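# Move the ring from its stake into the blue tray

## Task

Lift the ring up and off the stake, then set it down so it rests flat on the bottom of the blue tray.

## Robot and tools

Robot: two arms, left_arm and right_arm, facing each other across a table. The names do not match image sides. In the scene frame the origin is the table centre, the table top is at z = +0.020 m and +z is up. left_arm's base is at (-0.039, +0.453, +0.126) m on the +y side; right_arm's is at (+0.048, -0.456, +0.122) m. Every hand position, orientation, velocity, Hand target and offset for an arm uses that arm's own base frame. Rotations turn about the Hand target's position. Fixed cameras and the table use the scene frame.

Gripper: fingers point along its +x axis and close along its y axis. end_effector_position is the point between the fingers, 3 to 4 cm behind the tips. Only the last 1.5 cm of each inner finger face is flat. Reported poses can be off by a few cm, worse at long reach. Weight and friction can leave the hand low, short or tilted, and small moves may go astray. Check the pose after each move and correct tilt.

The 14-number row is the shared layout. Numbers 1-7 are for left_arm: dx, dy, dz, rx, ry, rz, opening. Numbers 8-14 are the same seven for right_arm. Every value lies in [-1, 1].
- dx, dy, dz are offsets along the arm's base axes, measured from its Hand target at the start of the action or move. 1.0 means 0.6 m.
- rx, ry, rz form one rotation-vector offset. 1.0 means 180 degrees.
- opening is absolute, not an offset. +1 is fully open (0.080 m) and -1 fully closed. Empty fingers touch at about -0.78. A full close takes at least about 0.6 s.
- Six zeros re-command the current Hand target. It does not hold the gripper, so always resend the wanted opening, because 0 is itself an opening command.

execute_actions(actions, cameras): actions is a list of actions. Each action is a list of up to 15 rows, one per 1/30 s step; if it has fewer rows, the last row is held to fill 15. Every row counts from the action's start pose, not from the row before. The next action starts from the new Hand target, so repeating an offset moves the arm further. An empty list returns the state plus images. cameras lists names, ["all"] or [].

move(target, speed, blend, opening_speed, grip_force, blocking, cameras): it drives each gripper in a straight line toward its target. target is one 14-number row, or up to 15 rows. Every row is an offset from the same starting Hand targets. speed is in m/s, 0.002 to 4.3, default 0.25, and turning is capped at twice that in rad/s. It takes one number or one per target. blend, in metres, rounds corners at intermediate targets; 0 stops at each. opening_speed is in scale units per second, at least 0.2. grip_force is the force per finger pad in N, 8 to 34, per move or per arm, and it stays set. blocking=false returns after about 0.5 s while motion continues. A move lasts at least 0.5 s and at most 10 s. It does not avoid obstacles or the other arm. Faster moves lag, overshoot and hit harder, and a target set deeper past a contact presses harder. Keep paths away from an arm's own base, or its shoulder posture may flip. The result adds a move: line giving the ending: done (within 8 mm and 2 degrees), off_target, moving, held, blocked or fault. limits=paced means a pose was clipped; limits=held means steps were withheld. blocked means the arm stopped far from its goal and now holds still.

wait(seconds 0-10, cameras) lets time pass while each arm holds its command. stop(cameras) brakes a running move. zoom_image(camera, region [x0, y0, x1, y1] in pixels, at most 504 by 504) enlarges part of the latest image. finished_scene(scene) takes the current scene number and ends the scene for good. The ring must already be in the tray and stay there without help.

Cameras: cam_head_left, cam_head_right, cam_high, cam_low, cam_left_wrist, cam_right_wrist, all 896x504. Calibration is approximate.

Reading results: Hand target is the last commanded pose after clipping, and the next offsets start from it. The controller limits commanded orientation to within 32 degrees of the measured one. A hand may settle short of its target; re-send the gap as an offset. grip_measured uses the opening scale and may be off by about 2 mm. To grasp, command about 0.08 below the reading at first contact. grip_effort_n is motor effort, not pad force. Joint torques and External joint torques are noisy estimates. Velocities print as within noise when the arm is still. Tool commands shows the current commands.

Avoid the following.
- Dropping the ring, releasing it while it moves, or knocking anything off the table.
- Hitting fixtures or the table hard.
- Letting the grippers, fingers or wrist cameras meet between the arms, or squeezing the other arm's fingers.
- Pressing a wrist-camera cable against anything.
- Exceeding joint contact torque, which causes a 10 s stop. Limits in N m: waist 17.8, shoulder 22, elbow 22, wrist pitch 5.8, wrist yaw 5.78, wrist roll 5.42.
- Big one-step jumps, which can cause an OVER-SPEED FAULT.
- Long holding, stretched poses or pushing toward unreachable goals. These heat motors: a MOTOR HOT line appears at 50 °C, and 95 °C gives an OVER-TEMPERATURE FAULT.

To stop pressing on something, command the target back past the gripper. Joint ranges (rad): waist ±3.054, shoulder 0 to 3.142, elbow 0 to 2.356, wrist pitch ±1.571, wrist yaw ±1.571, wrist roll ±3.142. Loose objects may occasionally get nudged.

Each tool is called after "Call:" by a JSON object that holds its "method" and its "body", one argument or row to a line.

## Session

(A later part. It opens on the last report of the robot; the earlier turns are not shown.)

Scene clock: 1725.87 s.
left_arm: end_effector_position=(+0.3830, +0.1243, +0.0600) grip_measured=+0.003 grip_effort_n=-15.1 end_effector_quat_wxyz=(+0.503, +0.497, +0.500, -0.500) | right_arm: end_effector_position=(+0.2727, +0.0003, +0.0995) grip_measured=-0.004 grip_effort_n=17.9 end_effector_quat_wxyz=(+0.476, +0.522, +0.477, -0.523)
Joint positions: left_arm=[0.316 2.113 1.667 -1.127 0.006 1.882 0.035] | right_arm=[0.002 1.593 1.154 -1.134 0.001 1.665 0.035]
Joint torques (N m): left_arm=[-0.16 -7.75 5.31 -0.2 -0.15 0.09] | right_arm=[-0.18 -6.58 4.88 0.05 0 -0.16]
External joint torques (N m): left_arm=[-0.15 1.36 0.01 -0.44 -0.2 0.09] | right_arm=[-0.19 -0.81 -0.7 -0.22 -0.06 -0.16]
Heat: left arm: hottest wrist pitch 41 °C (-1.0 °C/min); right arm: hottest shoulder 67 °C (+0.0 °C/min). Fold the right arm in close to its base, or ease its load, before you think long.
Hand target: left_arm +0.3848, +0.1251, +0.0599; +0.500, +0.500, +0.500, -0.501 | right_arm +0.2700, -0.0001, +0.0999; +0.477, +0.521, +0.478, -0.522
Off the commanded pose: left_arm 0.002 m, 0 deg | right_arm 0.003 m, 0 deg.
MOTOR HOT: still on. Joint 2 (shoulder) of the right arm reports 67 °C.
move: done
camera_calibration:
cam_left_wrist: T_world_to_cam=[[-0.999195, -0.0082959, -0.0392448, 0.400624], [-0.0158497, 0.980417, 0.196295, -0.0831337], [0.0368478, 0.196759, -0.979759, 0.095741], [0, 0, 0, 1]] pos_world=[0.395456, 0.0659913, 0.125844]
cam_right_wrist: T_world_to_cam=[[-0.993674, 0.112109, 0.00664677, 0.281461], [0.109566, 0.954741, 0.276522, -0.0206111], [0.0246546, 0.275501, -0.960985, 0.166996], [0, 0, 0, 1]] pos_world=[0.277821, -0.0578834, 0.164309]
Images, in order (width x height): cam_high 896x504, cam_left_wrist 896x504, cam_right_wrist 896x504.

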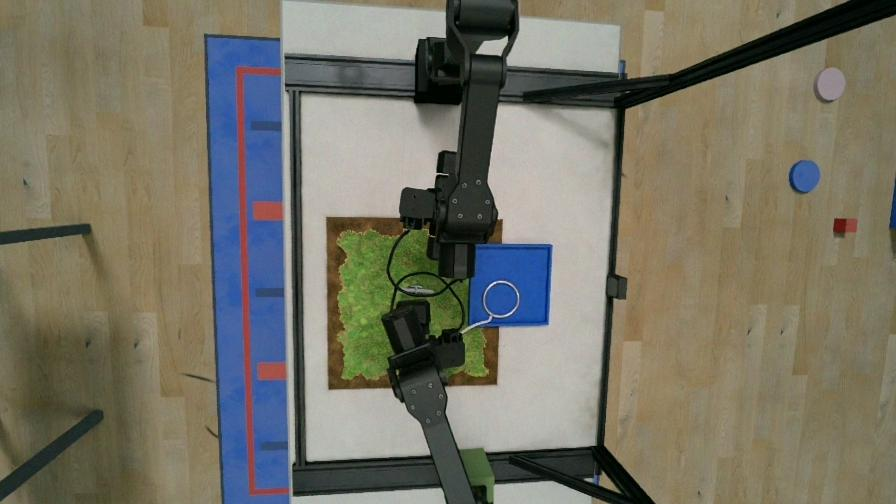

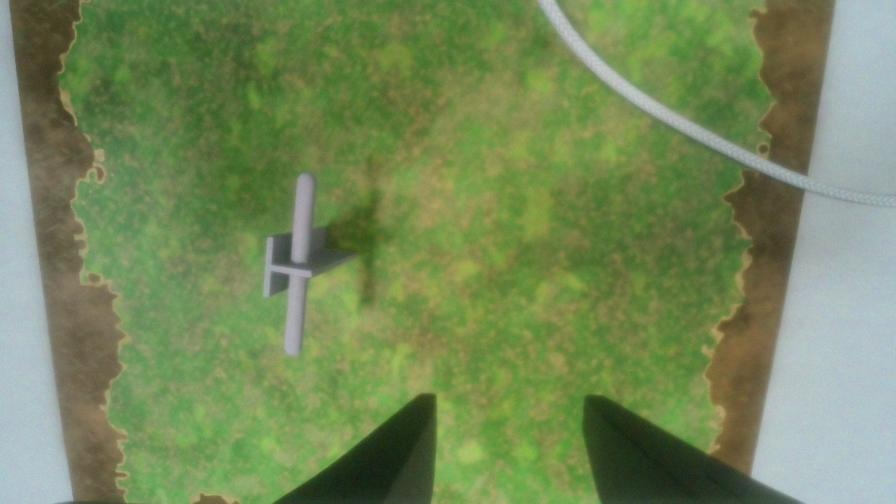

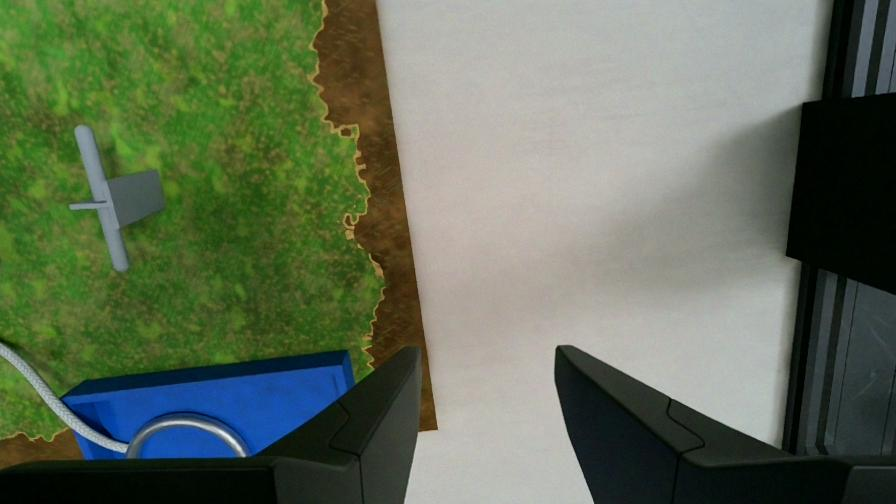

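Call:
{"method": "move", "body": {
  "target": [0.122,-0.0202,-0.0665,0,0,0,0.0, -0.0833,0,0.0833,-0.2057,-0.1892,0.4982,0.0],
  "speed": 0.2,
  "cameras": ["cam_high","cam_left_wrist","cam_low"]
}}

Scene clock: 1800.30 s.
left_arm: end_effector_position=(+0.4566, +0.1131, +0.0210) grip_measured=+0.003 grip_effort_n=-15.1 end_effector_quat_wxyz=(+0.502, +0.499, +0.498, -0.501) | right_arm: end_effector_position=(+0.2211, -0.0004, +0.1522) grip_measured=-0.004 grip_effort_n=17.9 end_effector_quat_wxyz=(+0.924, +0.002, +0.382, -0.003)
Joint positions: left_arm=[0.245 2.435 2.053 -1.189 0.006 1.816 0.035] | right_arm=[0.002 0.692 0.589 -0.681 0.005 0.007 0.035]
Joint torques (N m): left_arm=[-0.23 -9.46 5.68 -0.14 -0.14 -0.07] | right_arm=[-0.25 -1.27 6.06 1.78 -0.3 -0.16]
External joint torques (N m): left_arm=[-0.33 1.43 0.33 -0.4 -0.18 -0.07] | right_arm=[-0.24 -0.38 -0.78 0.31 -0.31 -0.16]
Heat: left arm: hottest wrist pitch 36 °C (-3.0 °C/min); right arm: hottest shoulder 51 °C (-11.1 °C/min). Fold the right arm in close to its base, or ease its load, before you think long.
Hand target: left_arm +0.4581, +0.1130, +0.0201; +0.500, +0.500, +0.500, -0.501 | right_arm +0.2201, -0.0001, +0.1499; +0.924, +0.001, +0.383, +0.000
Off the commanded pose: left_arm 0.002 m, 0 deg | right_arm 0.003 m, 0 deg.
MOTOR HOT: still on. Joint 2 (shoulder) of the right arm reports 51 °C.
move: done
camera_calibration:
cam_left_wrist: T_world_to_cam=[[-0.999199, -0.00294135, -0.0399105, 0.471918], [-0.0107503, 0.980366, 0.196893, -0.0656706], [0.0385477, 0.197165, -0.979612, 0.0562283], [0, 0, 0, 1]] pos_world=[0.468667, 0.054683, 0.0868465]
Images, in order (width x height): cam_high 896x504, cam_low 896x504, cam_left_wrist 896x504.

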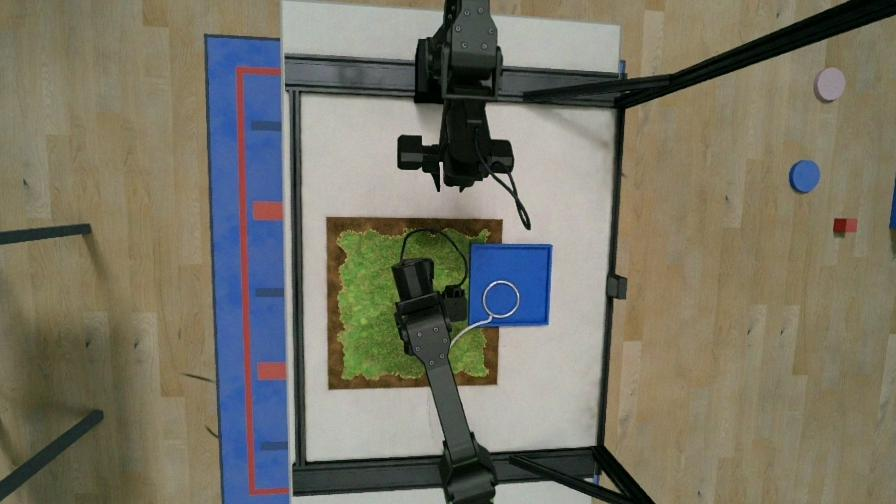

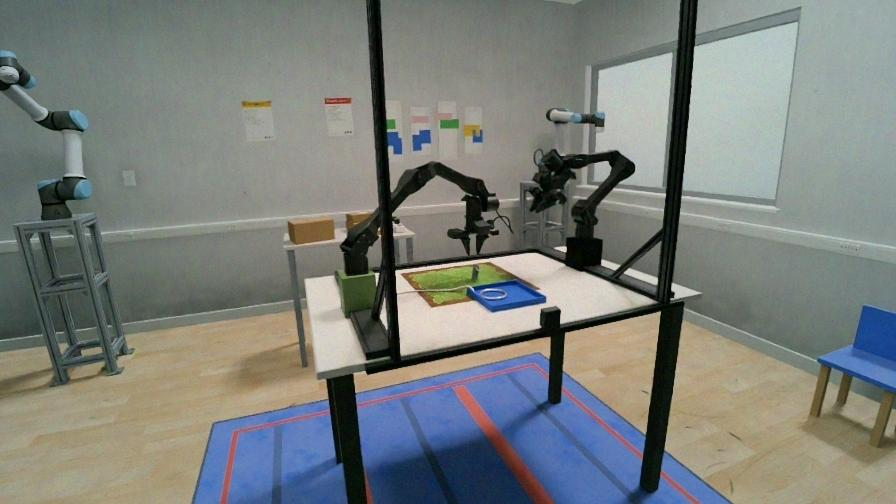

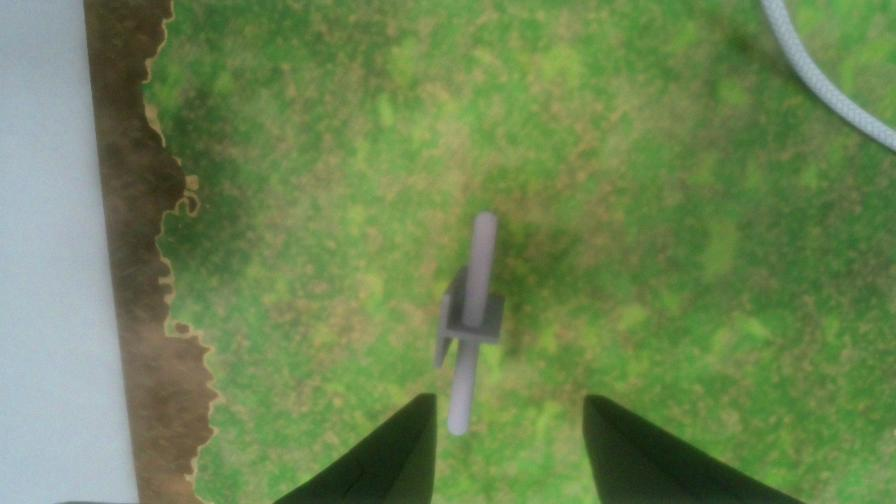

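Call:
{"method": "move", "body": {
  "target": [-0.3968,-0.1883,0.2165,-0.1953,-0.1953,0.4717,0.0, 0.3832,0.2818,-0.2498,0.2057,0.1892,-0.4982,0.0],
  "speed": 0.3,
  "cameras": ["cam_right_wrist"]
}}

Scene clock: 1959.07 s.
left_arm: end_effector_position=(+0.2211, -0.0004, +0.1512) grip_measured=+0.003 grip_effort_n=-15.1 end_effector_quat_wxyz=(+0.924, +0.000, +0.382, -0.003) | right_arm: end_effector_position=(+0.4495, +0.1693, +0.0057) grip_measured=-0.003 grip_effort_n=17.0 end_effector_quat_wxyz=(+0.482, +0.522, +0.478, -0.517)
Joint positions: left_arm=[0.004 0.692 0.585 -0.678 0.008 0.004 0.035] | right_arm=[0.361 2.487 2.087 -1.162 0.004 2.011 0.035]
Joint torques (N m): left_arm=[-0.31 -1.37 5.09 1.17 -0.26 -0.08] | right_arm=[-0.28 -9.34 7.12 0 -0.13 0.23]
External joint torques (N m): left_arm=[-0.3 -0.5 -1.4 -0.21 -0.28 -0.09] | right_arm=[-0.27 2.4 1.5 -0.29 -0.19 0.23]
Heat: left arm: hottest shoulder 46 °C (+0.0 °C/min); right arm: hottest wrist pitch 35 °C (+0.0 °C/min).
Hand target: left_arm +0.2201, +0.0000, +0.1501; +0.924, +0.000, +0.383, -0.001 | right_arm +0.4500, +0.1690, +0.0001; +0.477, +0.521, +0.478, -0.522
Off the commanded pose: left_arm 0.002 m, 0 deg | right_arm 0.006 m, 1 deg.
MOTOR HOT: cleared for the motors of the right arm.
move: done
camera_calibration:
cam_right_wrist: T_world_to_cam=[[-0.995132, 0.0984619, -0.00422596, 0.441873], [0.093419, 0.956087, 0.277795, -0.168331], [0.0313926, 0.276048, -0.960631, 0.0227954], [0, 0, 0, 1]] pos_world=[0.454731, 0.111139, 0.0705268]
Images, in order (width x height): cam_right_wrist 896x504.

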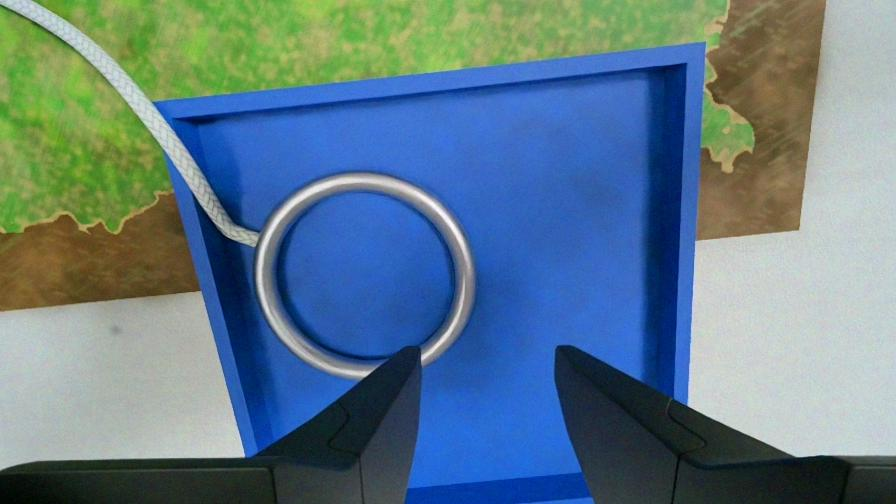

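Call:
{"method": "move", "body": {
  "target": [0,0,0,0,0,0,0, 0,0,-0.125,0,0,0,0.0],
  "speed": 0.1,
  "cameras": ["cam_right_wrist"]
}}

Scene clock: 1973.83 s.
left_arm: end_effector_position=(+0.2211, -0.0004, +0.1512) grip_measured=+0.003 grip_effort_n=-15.1 end_effector_quat_wxyz=(+0.924, +0.000, +0.382, -0.003) | right_arm: end_effector_position=(+0.4534, +0.1708, -0.0666) grip_measured=-0.003 grip_effort_n=17.9 end_effector_quat_wxyz=(+0.483, +0.525, +0.476, -0.514)
Joint positions: left_arm=[0.004 0.692 0.585 -0.678 0.008 0.004 0.035] | right_arm=[0.361 2.592 1.987 -0.949 0.003 2.012 0.035]
Joint torques (N m): left_arm=[-0.32 -1.31 5.1 1.17 -0.25 -0.07] | right_arm=[-0.29 -9.53 5 0.32 -0.13 0.22]
External joint torques (N m): left_arm=[-0.3 -0.51 -1.3 -0.19 -0.27 -0.08] | right_arm=[-0.38 2.5 -0.42 0.02 -0.18 0.22]
Heat: left arm: hottest shoulder 40 °C (-7.0 °C/min); right arm: hottest shoulder 36 °C (+0.0 °C/min).
Hand target: left_arm +0.2201, +0.0000, +0.1501; +0.924, +0.000, +0.383, -0.001 | right_arm +0.4499, +0.1690, -0.0750; +0.477, +0.521, +0.478, -0.522
Off the commanded pose: left_arm 0.002 m, 0 deg | right_arm 0.009 m, 1 deg.
move: off_target (right_arm)
camera_calibration:
cam_right_wrist: T_world_to_cam=[[-0.995032, 0.0988818, -0.0115426, 0.444623], [0.0916466, 0.955111, 0.281716, -0.14882], [0.038881, 0.279258, -0.959428, -0.0510901], [0, 0, 0, 1]] pos_world=[0.45804, 0.112442, -0.00196019]
Images, in order (width x height): cam_right_wrist 896x504.

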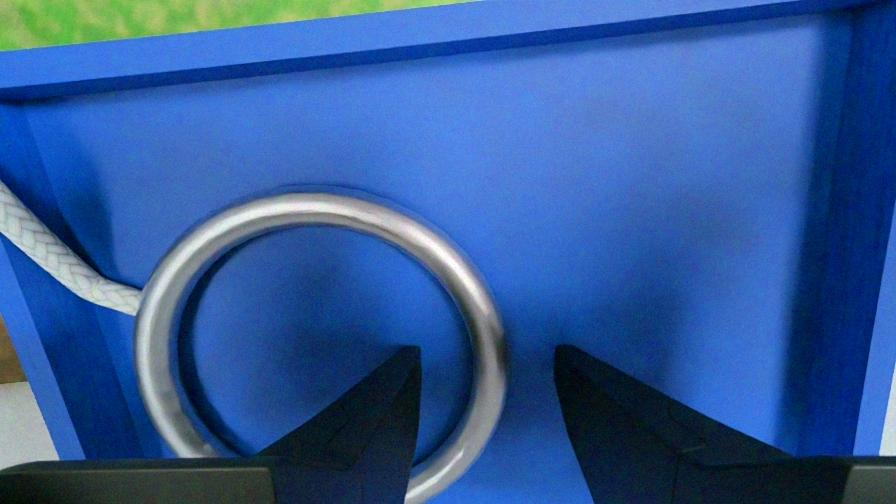

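Call:
{"method": "move", "body": {
  "target": [
    [0,0,0,0,0,0,0, 0,0,-0.0133,0,0,0,0.0],
    [0,0,0,0,0,0,0, 0,0,-0.0133,0,0,0,-0.75],
    [0,0,0,0,0,0,0, 0,0,0.1,0,0,0,-0.75]
  ],
  "speed": [0.05,0.05,0.08],
  "opening_speed": 0.8,
  "cameras": ["cam_right_wrist"]
}}

Scene clock: 2057.83 s.
left_arm: end_effector_position=(+0.2211, -0.0004, +0.1512) grip_measured=+0.003 grip_effort_n=-15.1 end_effector_quat_wxyz=(+0.924, +0.000, +0.382, -0.003) | right_arm: end_effector_position=(+0.4447, +0.1683, -0.0257) grip_measured=-0.615 grip_effort_n=-83.5 end_effector_quat_wxyz=(+0.473, +0.512, +0.482, -0.531)
Joint positions: left_arm=[0.004 0.692 0.585 -0.678 0.008 0.004 0.035] | right_arm=[0.361 2.537 2.052 -1.115 -0.003 2.02 0.007]
Joint torques (N m): left_arm=[-0.27 -1.38 5.09 1.16 -0.25 -0.07] | right_arm=[-0.29 -13.34 7.19 -0.01 0.12 -0.01]
External joint torques (N m): left_arm=[-0.27 -0.55 -1.35 -0.2 -0.26 -0.08] | right_arm=[-0.29 -1.47 1.68 -0.23 0.07 -0.01]
Heat: left arm: hottest wrist pitch 40 °C (+2.0 °C/min); right arm: hottest shoulder 51 °C (+6.0 °C/min). Fold the right arm in close to its base, or ease its load, before you think long.
Hand target: left_arm +0.2201, +0.0000, +0.1501; +0.924, +0.000, +0.383, -0.001 | right_arm +0.4499, +0.1690, -0.0149; +0.477, +0.521, +0.478, -0.522
Off the commanded pose: left_arm 0.002 m, 0 deg | right_arm 0.012 m, 2 deg.
MOTOR HOT: joint 2 (shoulder) of the right arm reports 51 °C; the controller stops that arm at 95 °C. To cool a motor, set the load down, stop pushing, or move to a pose that needs little force.
move: off_target (right_arm); target 2's new opening was sent with right_arm's hand 0.016 m and 2 deg from that target
camera_calibration:
cam_right_wrist: T_world_to_cam=[[-0.993692, 0.107366, 0.032371, 0.435791], [0.112115, 0.957175, 0.26692, -0.16704], [-0.00232658, 0.268866, -0.963175, 0.00922575], [0, 0, 0, 1]] pos_world=[0.451791, 0.110617, 0.0393653]
Images, in order (width x height): cam_right_wrist 896x504.

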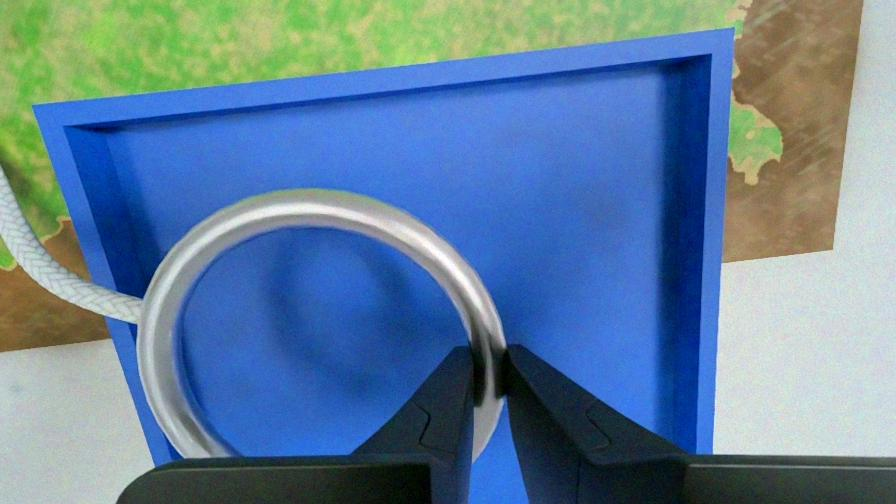

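Call:
{"method": "move", "body": {
  "target": [
    [0,0,0,0,0,0,0, 0,0,-0.1152,0,0,0,-0.75],
    [0,0,0,0,0,0,0, 0,0,-0.1052,0,0,0,-0.2],
    [0,0,0,0,0,0,0, 0,0,0.08,0,0,0,-0.2]
  ],
  "speed": [0.08,0.05,0.1],
  "opening_speed": 0.8,
  "cameras": ["cam_right_wrist"]
}}

Scene clock: 2080.23 s.
left_arm: end_effector_position=(+0.2211, -0.0004, +0.1512) grip_measured=+0.003 grip_effort_n=-15.1 end_effector_quat_wxyz=(+0.924, +0.000, +0.382, -0.003) | right_arm: end_effector_position=(+0.4475, +0.1686, +0.0262) grip_measured=-0.204 grip_effort_n=17.9 end_effector_quat_wxyz=(+0.474, +0.516, +0.481, -0.527)
Joint positions: left_arm=[0.004 0.692 0.585 -0.678 0.008 0.004 0.035] | right_arm=[0.359 2.495 2.182 -1.277 -0.003 2.02 0.026]
Joint torques (N m): left_arm=[-0.36 -1.38 5.1 1.16 -0.24 -0.09] | right_arm=[-0.07 -12.37 7.08 -0.05 0.13 -0.01]
External joint torques (N m): left_arm=[-0.35 -0.56 -1.36 -0.22 -0.25 -0.09] | right_arm=[0 -0.58 1.45 -0.29 0.08 -0.02]
Heat: left arm: hottest wrist pitch 40 °C (+1.0 °C/min); right arm: hottest shoulder 54 °C (+5.1 °C/min). Fold the right arm in close to its base, or ease its load, before you think long.
Hand target: left_arm +0.2201, +0.0000, +0.1501; +0.924, +0.000, +0.383, -0.001 | right_arm +0.4499, +0.1690, +0.0330; +0.477, +0.521, +0.478, -0.522
Off the commanded pose: left_arm 0.002 m, 0 deg | right_arm 0.007 m, 1 deg.
MOTOR HOT: still on. Joint 2 (shoulder) of the right arm reports 54 °C.
move: done; target 2's new opening was sent with right_arm's hand 0.011 m and 1 deg from that target
camera_calibration:
cam_right_wrist: T_world_to_cam=[[-0.9938, 0.10877, 0.0230275, 0.436959], [0.110924, 0.955909, 0.271906, -0.180856], [0.00756306, 0.272775, -0.962048, 0.0540179], [0, 0, 0, 1]] pos_world=[0.453902, 0.110619, 0.0910815]
Images, in order (width x height): cam_right_wrist 896x504.

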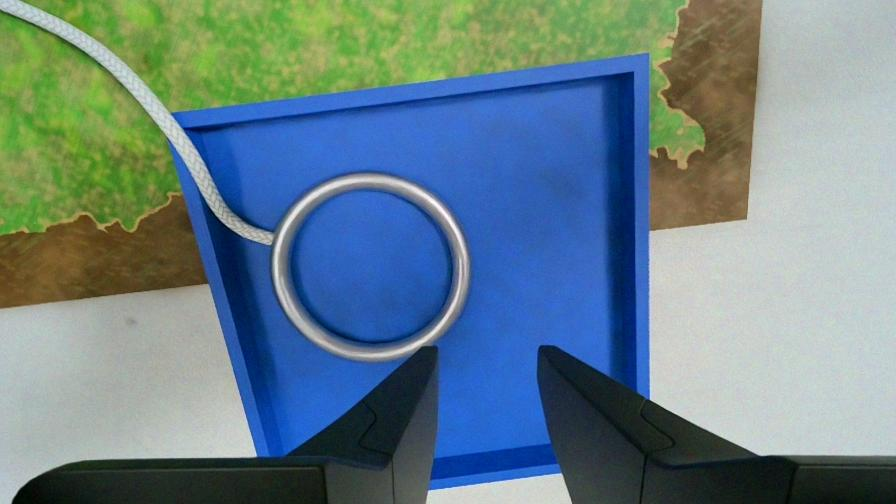

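Call:
{"method": "move", "body": {
  "target": [0,0,0,0,0,0,0, -0.3832,-0.2817,0.195,-0.2057,-0.1892,0.4982,0.0],
  "speed": 0.3,
  "cameras": ["cam_high","cam_head_left","cam_head_right"]
}}

Scene clock: 2103.13 s.
left_arm: end_effector_position=(+0.2211, -0.0004, +0.1512) grip_measured=+0.003 grip_effort_n=-15.1 end_effector_quat_wxyz=(+0.924, +0.000, +0.382, -0.003) | right_arm: end_effector_position=(+0.2217, -0.0003, +0.1528) grip_measured=-0.004 grip_effort_n=17.4 end_effector_quat_wxyz=(+0.925, +0.002, +0.381, -0.003)
Joint positions: left_arm=[0.004 0.692 0.585 -0.678 0.008 0.004 0.035] | right_arm=[0.003 0.692 0.589 -0.678 0.006 0.007 0.035]
Joint torques (N m): left_arm=[-0.32 -1.34 5.1 1.17 -0.26 -0.09] | right_arm=[-0.22 -1.28 6.09 1.47 -0.28 -0.21]
External joint torques (N m): left_arm=[-0.34 -0.5 -1.35 -0.2 -0.26 -0.09] | right_arm=[-0.22 -0.41 -0.71 0.02 -0.28 -0.21]
Heat: left arm: hottest wrist pitch 40 °C (+1.0 °C/min); right arm: hottest shoulder 56 °C (+5.1 °C/min). Fold the right arm in close to its base, or ease its load, before you think long.
Hand target: left_arm +0.2201, +0.0000, +0.1501; +0.924, +0.000, +0.383, -0.001 | right_arm +0.2200, +0.0000, +0.1499; +0.924, +0.000, +0.383, +0.000
Off the commanded pose: left_arm 0.002 m, 0 deg | right_arm 0.003 m, 0 deg.
MOTOR HOT: still on. Joint 2 (shoulder) of the right arm reports 56 °C.
move: done
Images, in order (width x height): cam_head_left 896x504, cam_head_right 896x504, cam_high 896x504.

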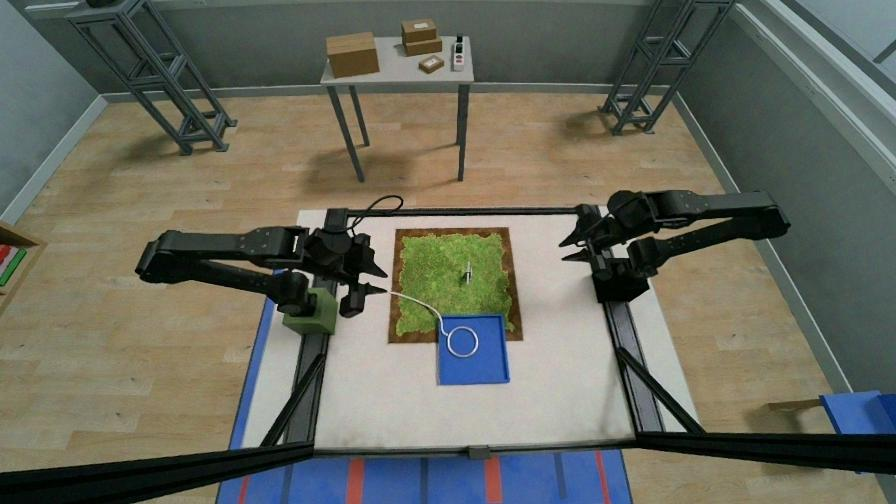

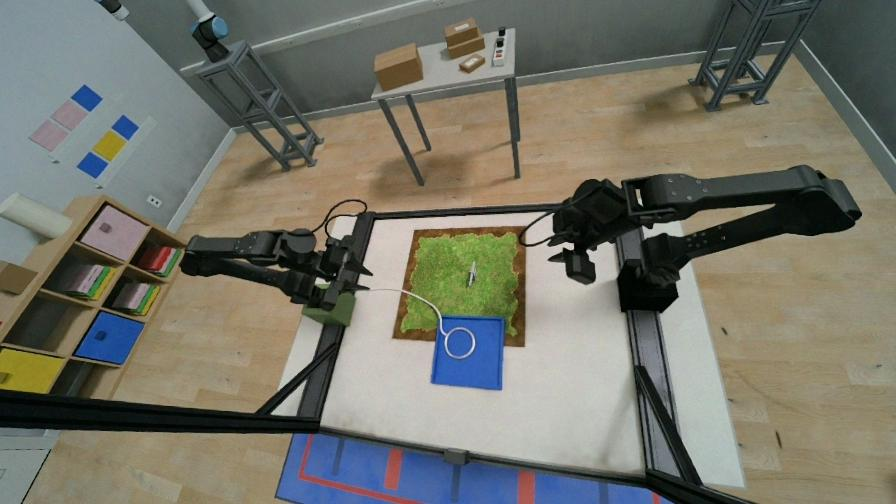

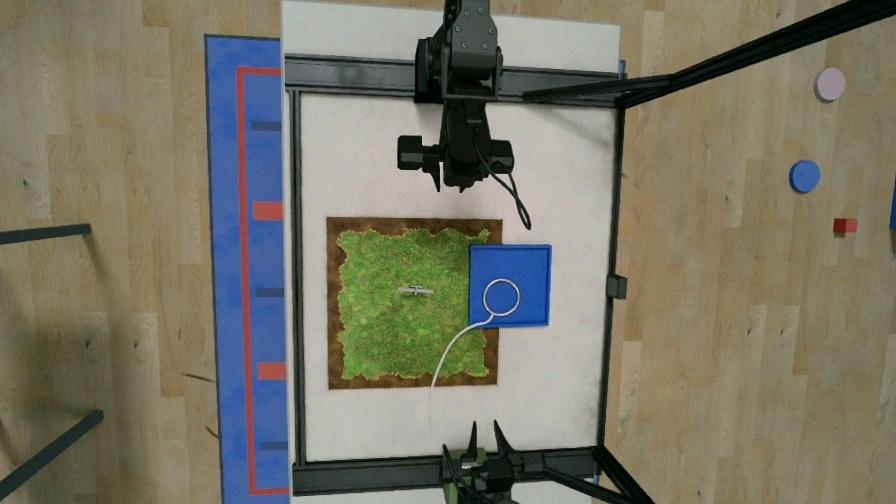

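Call:
{"method": "move", "body": {
  "target": [0.3332,0.1,-0.3,0.1953,0.1953,-0.4717,0.0, 0,0,0,0,0,0,0.0],
  "speed": 0.25,
  "cameras": ["cam_left_wrist"]
}}

Call:
{"method": "move", "body": {
  "target": [0,0,-0.06,0,0,0,0.0, 0,0,0,0,0,0,0.0],
  "speed": 0.05
}}

Scene clock: 2163.77 s.
left_arm: end_effector_position=(+0.4183, +0.0599, -0.0292) grip_measured=+0.003 grip_effort_n=-15.1 end_effector_quat_wxyz=(+0.503, +0.497, +0.500, -0.500) | right_arm: end_effector_position=(+0.2217, -0.0004, +0.1528) grip_measured=-0.004 grip_effort_n=17.9 end_effector_quat_wxyz=(+0.925, +0.002, +0.381, -0.003)
Joint positions: left_arm=[0.144 2.301 1.605 -0.874 0.006 1.71 0.035] | right_arm=[0.002 0.692 0.589 -0.678 0.006 0.007 0.035]
Joint torques (N m): left_arm=[-0.24 -8.42 5.12 -0.13 -0.15 0.13] | right_arm=[-0.25 -1.27 6.09 1.47 -0.28 -0.18]
External joint torques (N m): left_arm=[-0.23 1.24 0.3 -0.37 -0.2 0.13] | right_arm=[-0.24 -0.42 -0.65 0.04 -0.29 -0.18]
Heat: left arm: hottest wrist pitch 39 °C (-1.0 °C/min); right arm: hottest shoulder 38 °C (-17.1 °C/min).
Hand target: left_arm +0.4200, +0.0599, -0.0300; +0.500, +0.500, +0.500, -0.501 | right_arm +0.2200, +0.0000, +0.1499; +0.924, +0.001, +0.383, +0.000
Off the commanded pose: left_arm 0.002 m, 0 deg | right_arm 0.003 m, 0 deg.
MOTOR HOT: cleared for the motors of the right arm.
move: done
camera_calibration:
cam_left_wrist: T_world_to_cam=[[-0.999172, -0.00869958, -0.0397343, 0.431869], [-0.0163486, 0.980376, 0.19646, -0.00162055], [0.0372455, 0.196947, -0.979707, 0.0195641], [0, 0, 0, 1]] pos_world=[0.430757, 0.00149275, 0.0366454]
Images, in order (width x height): cam_left_wrist 896x504.

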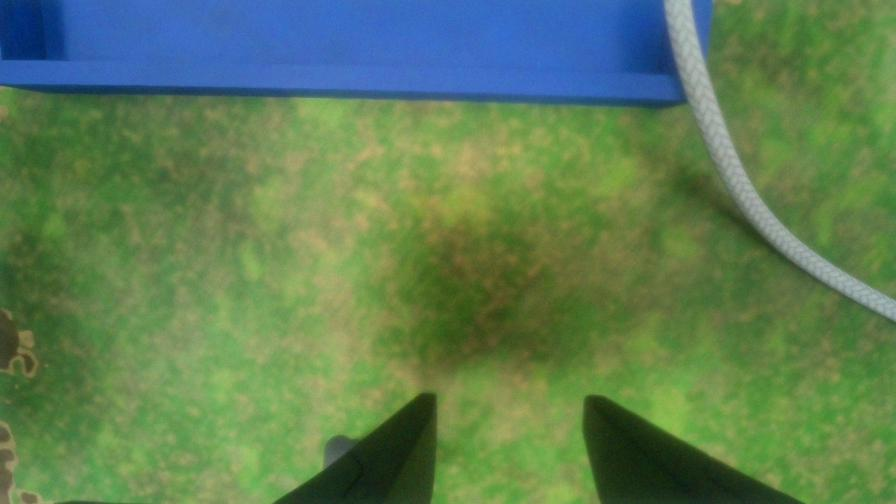

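Scene clock: 2164.90 s.
left_arm: end_effector_position=(+0.4214, +0.0603, -0.0627) grip_measured=+0.003 grip_effort_n=-15.1 end_effector_quat_wxyz=(+0.504, +0.499, +0.498, -0.498) | right_arm: end_effector_position=(+0.2217, -0.0004, +0.1528) grip_measured=-0.004 grip_effort_n=17.9 end_effector_quat_wxyz=(+0.925, +0.002, +0.381, -0.003)
Joint positions: left_arm=[0.144 2.371 1.581 -0.775 0.006 1.71 0.035] | right_arm=[0.002 0.692 0.589 -0.678 0.006 0.007 0.035]
Joint torques (N m): left_arm=[-0.3 -8.56 3.6 0.31 -0.15 0.11] | right_arm=[-0.25 -1.27 6.09 1.47 -0.28 -0.19]
External joint torques (N m): left_arm=[-0.3 1.37 -1.11 0.01 -0.19 0.11] | right_arm=[-0.25 -0.38 -0.73 0.01 -0.28 -0.19]
Heat: left arm: hottest wrist pitch 39 °C (-1.0 °C/min); right arm: hottest shoulder 38 °C (-17.0 °C/min).
Hand target: left_arm +0.4199, +0.0599, -0.0660; +0.500, +0.500, +0.500, -0.501 | right_arm +0.2200, +0.0000, +0.1499; +0.924, +0.001, +0.383, +0.000
Off the commanded pose: left_arm 0.004 m, 1 deg | right_arm 0.003 m, 0 deg.
move: done

Call:
{"method": "move", "body": {
  "target": [0,0,-0.01,0,0,0,0.0, 0,0,0,0,0,0,0.0],
  "speed": 0.03,
  "cameras": ["cam_left_wrist"]
}}

Call:
{"method": "move", "body": {
  "target": [0,0,-0.008,0,0,0,0.0, 0,0,0,0,0,0,0.0],
  "speed": 0.03,
  "cameras": ["cam_left_wrist"]
}}

Scene clock: 2182.87 s.
left_arm: end_effector_position=(+0.4219, +0.0604, -0.0682) grip_measured=+0.003 grip_effort_n=-15.1 end_effector_quat_wxyz=(+0.505, +0.499, +0.498, -0.498) | right_arm: end_effector_position=(+0.2217, -0.0004, +0.1528) grip_measured=-0.004 grip_effort_n=17.4 end_effector_quat_wxyz=(+0.925, +0.002, +0.381, -0.003)
Joint positions: left_arm=[0.144 2.383 1.577 -0.758 0.006 1.71 0.035] | right_arm=[0.002 0.692 0.589 -0.678 0.006 0.007 0.035]
Joint torques (N m): left_arm=[-0.26 -8.64 3.46 0.34 -0.14 0.1] | right_arm=[-0.24 -1.29 6.09 1.47 -0.28 -0.19]
External joint torques (N m): left_arm=[-0.26 1.28 -1.16 0.06 -0.19 0.1] | right_arm=[-0.22 -0.43 -0.71 0.01 -0.28 -0.19]
Heat: left arm: hottest elbow 37 °C (-1.0 °C/min); right arm: hottest shoulder 36 °C (-11.0 °C/min).
Hand target: left_arm +0.4199, +0.0599, -0.0721; +0.500, +0.500, +0.500, -0.501 | right_arm +0.2200, +0.0000, +0.1499; +0.924, +0.001, +0.383, +0.000
Off the commanded pose: left_arm 0.004 m, 1 deg | right_arm 0.003 m, 0 deg.
move: done
camera_calibration:
cam_left_wrist: T_world_to_cam=[[-0.998863, -0.00864453, -0.0468861, 0.433196], [-0.0177509, 0.980152, 0.197452, 0.00620472], [0.0442486, 0.198059, -0.979191, -0.0218796], [0, 0, 0, 1]] pos_world=[0.433781, 0.00199666, -0.00233856]
Images, in order (width x height): cam_left_wrist 896x504.

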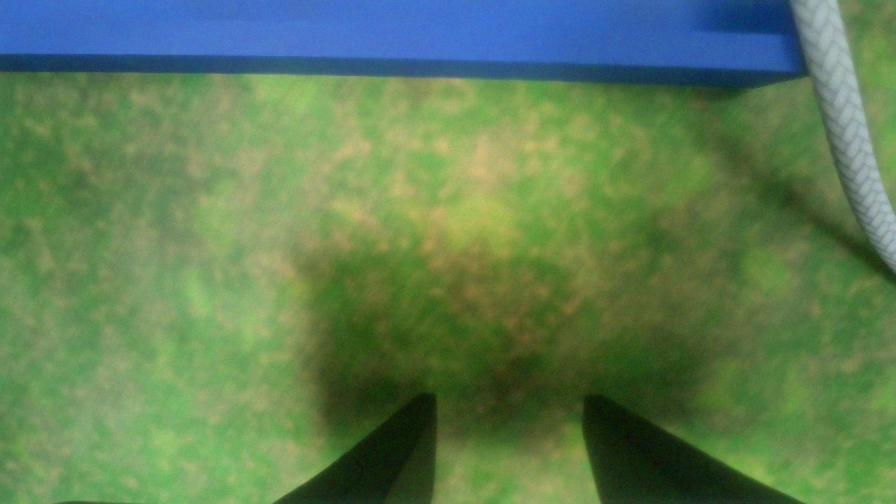

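Scene clock: 2183.57 s.
left_arm: end_effector_position=(+0.4219, +0.0604, -0.0731) grip_measured=+0.003 grip_effort_n=-15.1 end_effector_quat_wxyz=(+0.505, +0.499, +0.498, -0.498) | right_arm: end_effector_position=(+0.2217, -0.0004, +0.1528) grip_measured=-0.004 grip_effort_n=17.9 end_effector_quat_wxyz=(+0.925, +0.002, +0.381, -0.003)
Joint positions: left_arm=[0.144 2.393 1.574 -0.745 0.006 1.71 0.035] | right_arm=[0.002 0.692 0.589 -0.678 0.006 0.007 0.035]
Joint torques (N m): left_arm=[-0.26 -8.65 3.5 0.27 -0.14 0.1] | right_arm=[-0.24 -1.28 6.09 1.47 -0.28 -0.18]
External joint torques (N m): left_arm=[-0.34 1.3 -1.11 -0.01 -0.18 0.1] | right_arm=[-0.22 -0.4 -0.77 -0.01 -0.29 -0.18]
Heat: left arm: hottest elbow 37 °C (-1.0 °C/min); right arm: hottest shoulder 36 °C (-11.1 °C/min).
Hand target: left_arm +0.4199, +0.0599, -0.0769; +0.500, +0.500, +0.500, -0.501 | right_arm +0.2200, +0.0000, +0.1499; +0.924, +0.001, +0.383, +0.000
Off the commanded pose: left_arm 0.004 m, 1 deg | right_arm 0.003 m, 0 deg.
move: done
camera_calibration:
cam_left_wrist: T_world_to_cam=[[-0.998863, -0.00864453, -0.0468861, 0.43307], [-0.0177509, 0.980152, 0.197452, 0.00715427], [0.0442486, 0.198059, -0.979191, -0.0265841], [0, 0, 0, 1]] pos_world=[0.433881, 0.00199666, -0.00713856]
Images, in order (width x height): cam_left_wrist 896x504.

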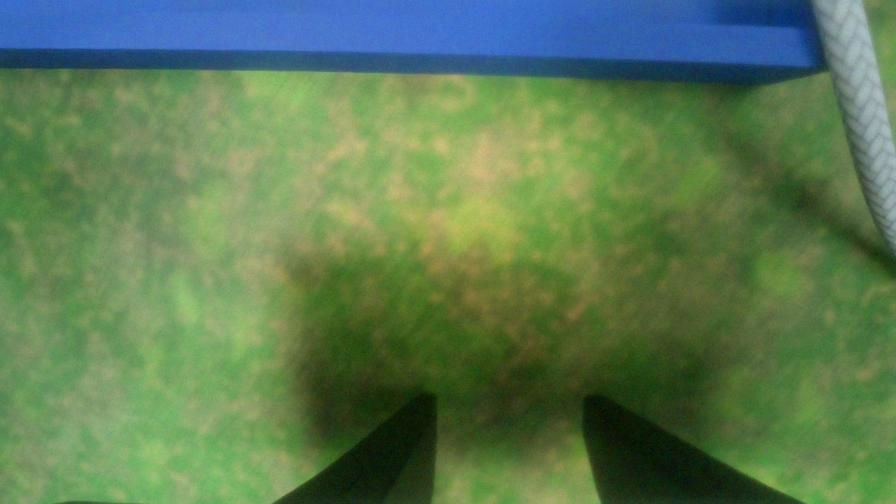

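Call:
{"method": "move", "body": {
  "target": [0,0,-0.01,0,0,0,0.0, 0,0,0,0,0,0,0.0],
  "speed": 0.03
}}

Call:
{"method": "move", "body": {
  "target": [0,0,-0.008,0,0,0,0.0, 0,0,0,0,0,0,0.0],
  "speed": 0.03,
  "cameras": ["cam_left_wrist"]
}}

Scene clock: 2189.73 s.
left_arm: end_effector_position=(+0.4225, +0.0605, -0.0765) grip_measured=+0.002 grip_effort_n=-13.7 end_effector_quat_wxyz=(+0.505, +0.500, +0.497, -0.497) | right_arm: end_effector_position=(+0.2217, -0.0004, +0.1528) grip_measured=-0.004 grip_effort_n=17.9 end_effector_quat_wxyz=(+0.925, +0.002, +0.381, -0.003)
Joint positions: left_arm=[0.144 2.401 1.572 -0.732 0.006 1.71 0.035] | right_arm=[0.002 0.692 0.589 -0.678 0.006 0.007 0.035]
Joint torques (N m): left_arm=[-0.23 -7.85 3.25 0.61 -0.15 0.12] | right_arm=[-0.26 -1.27 6.09 1.47 -0.28 -0.19]
External joint torques (N m): left_arm=[-0.26 2.16 -1.35 0.33 -0.19 0.12] | right_arm=[-0.25 -0.4 -0.71 0.02 -0.28 -0.19]
Heat: left arm: hottest elbow 37 °C (-1.0 °C/min); right arm: hottest shoulder 35 °C (-10.0 °C/min).
Hand target: left_arm +0.4200, +0.0599, -0.0828; +0.500, +0.500, +0.500, -0.501 | right_arm +0.2200, +0.0000, +0.1499; +0.924, +0.001, +0.383, +0.000
Off the commanded pose: left_arm 0.007 m, 1 deg | right_arm 0.003 m, 0 deg.
move: done

Scene clock: 2190.43 s.
left_arm: end_effector_position=(+0.4222, +0.0604, -0.0775) grip_measured=+0.002 grip_effort_n=-11.4 end_effector_quat_wxyz=(+0.505, +0.501, +0.497, -0.497) | right_arm: end_effector_position=(+0.2217, -0.0004, +0.1528) grip_measured=-0.004 grip_effort_n=17.9 end_effector_quat_wxyz=(+0.925, +0.002, +0.381, -0.003)
Joint positions: left_arm=[0.144 2.401 1.569 -0.727 0.006 1.71 0.035] | right_arm=[0.002 0.692 0.589 -0.678 0.006 0.007 0.035]
Joint torques (N m): left_arm=[-0.2 -6.83 3.34 1.2 -0.14 0.08] | right_arm=[-0.24 -1.27 6.08 1.47 -0.28 -0.19]
External joint torques (N m): left_arm=[-0.19 3.14 -1.26 0.9 -0.19 0.08] | right_arm=[-0.25 -0.4 -0.73 0.01 -0.28 -0.19]
Heat: left arm: hottest elbow 37 °C (-1.0 °C/min); right arm: hottest shoulder 35 °C (-10.1 °C/min).
Hand target: left_arm +0.4200, +0.0599, -0.0876; +0.500, +0.500, +0.500, -0.501 | right_arm +0.2200, +0.0000, +0.1499; +0.924, +0.001, +0.383, +0.000
Off the commanded pose: left_arm 0.010 m, 1 deg | right_arm 0.003 m, 0 deg.
move: off_target (left_arm)
camera_calibration:
cam_left_wrist: T_world_to_cam=[[-0.998685, -0.00827789, -0.0505973, 0.432757], [-0.0181501, 0.980053, 0.197905, 0.00819918], [0.0479498, 0.198563, -0.978914, -0.032489], [0, 0, 0, 1]] pos_world=[0.433895, 0.0019978, -0.0115303]
Images, in order (width x height): cam_left_wrist 896x504.

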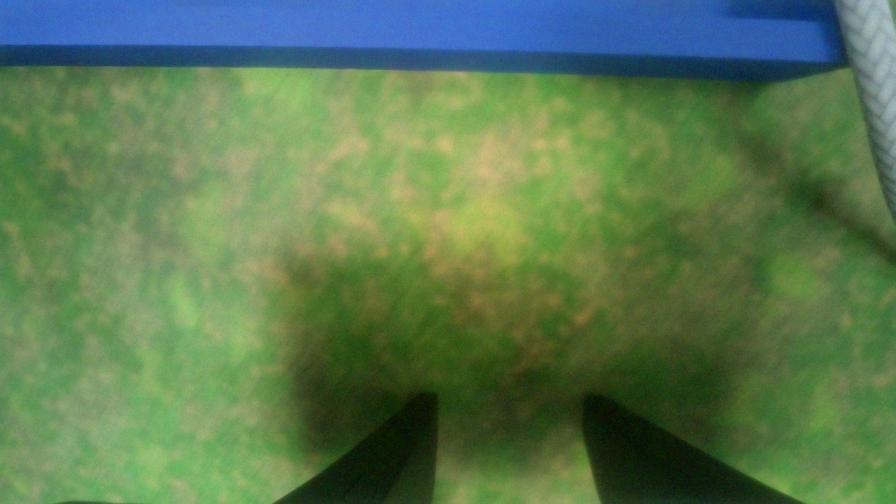

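Call:
{"method": "move", "body": {
  "target": [
    [0,0,0.1333,0,0,0,0.0, 0,0,0,0,0,0,0.0],
    [-0.3333,-0.0998,0.396,-0.1953,-0.1953,0.4717,0.0, 0,0,0,0,0,0,0.0]
  ],
  "speed": [0.1,0.3],
  "blend": 0.03
}}

Scene clock: 2211.47 s.
left_arm: end_effector_position=(+0.2210, -0.0003, +0.1512) grip_measured=+0.002 grip_effort_n=-11.9 end_effector_quat_wxyz=(+0.924, +0.000, +0.382, -0.003) | right_arm: end_effector_position=(+0.2217, -0.0004, +0.1528) grip_measured=-0.004 grip_effort_n=17.9 end_effector_quat_wxyz=(+0.925, +0.002, +0.381, -0.003)
Joint positions: left_arm=[0.005 0.691 0.584 -0.678 0.009 0.005 0.035] | right_arm=[0.002 0.692 0.589 -0.678 0.006 0.007 0.035]
Joint torques (N m): left_arm=[-0.24 -1.41 5.08 1.17 -0.3 -0.06] | right_arm=[-0.26 -1.28 6.09 1.47 -0.28 -0.19]
External joint torques (N m): left_arm=[-0.23 -0.59 -1.35 -0.2 -0.31 -0.06] | right_arm=[-0.25 -0.45 -0.67 0.02 -0.28 -0.19]
Heat: left arm: hottest shoulder 38 °C (+7.1 °C/min); right arm: hottest wrist pitch 35 °C (+1.0 °C/min).
Hand target: left_arm +0.2200, +0.0000, +0.1501; +0.924, +0.000, +0.382, -0.001 | right_arm +0.2200, +0.0000, +0.1499; +0.924, +0.001, +0.383, +0.000
Off the commanded pose: left_arm 0.002 m, 0 deg | right_arm 0.003 m, 0 deg.
move: done

Call:
{"method": "finished_scene", "body": {
  "scene": 1
}}

The scene is finished: the task was done.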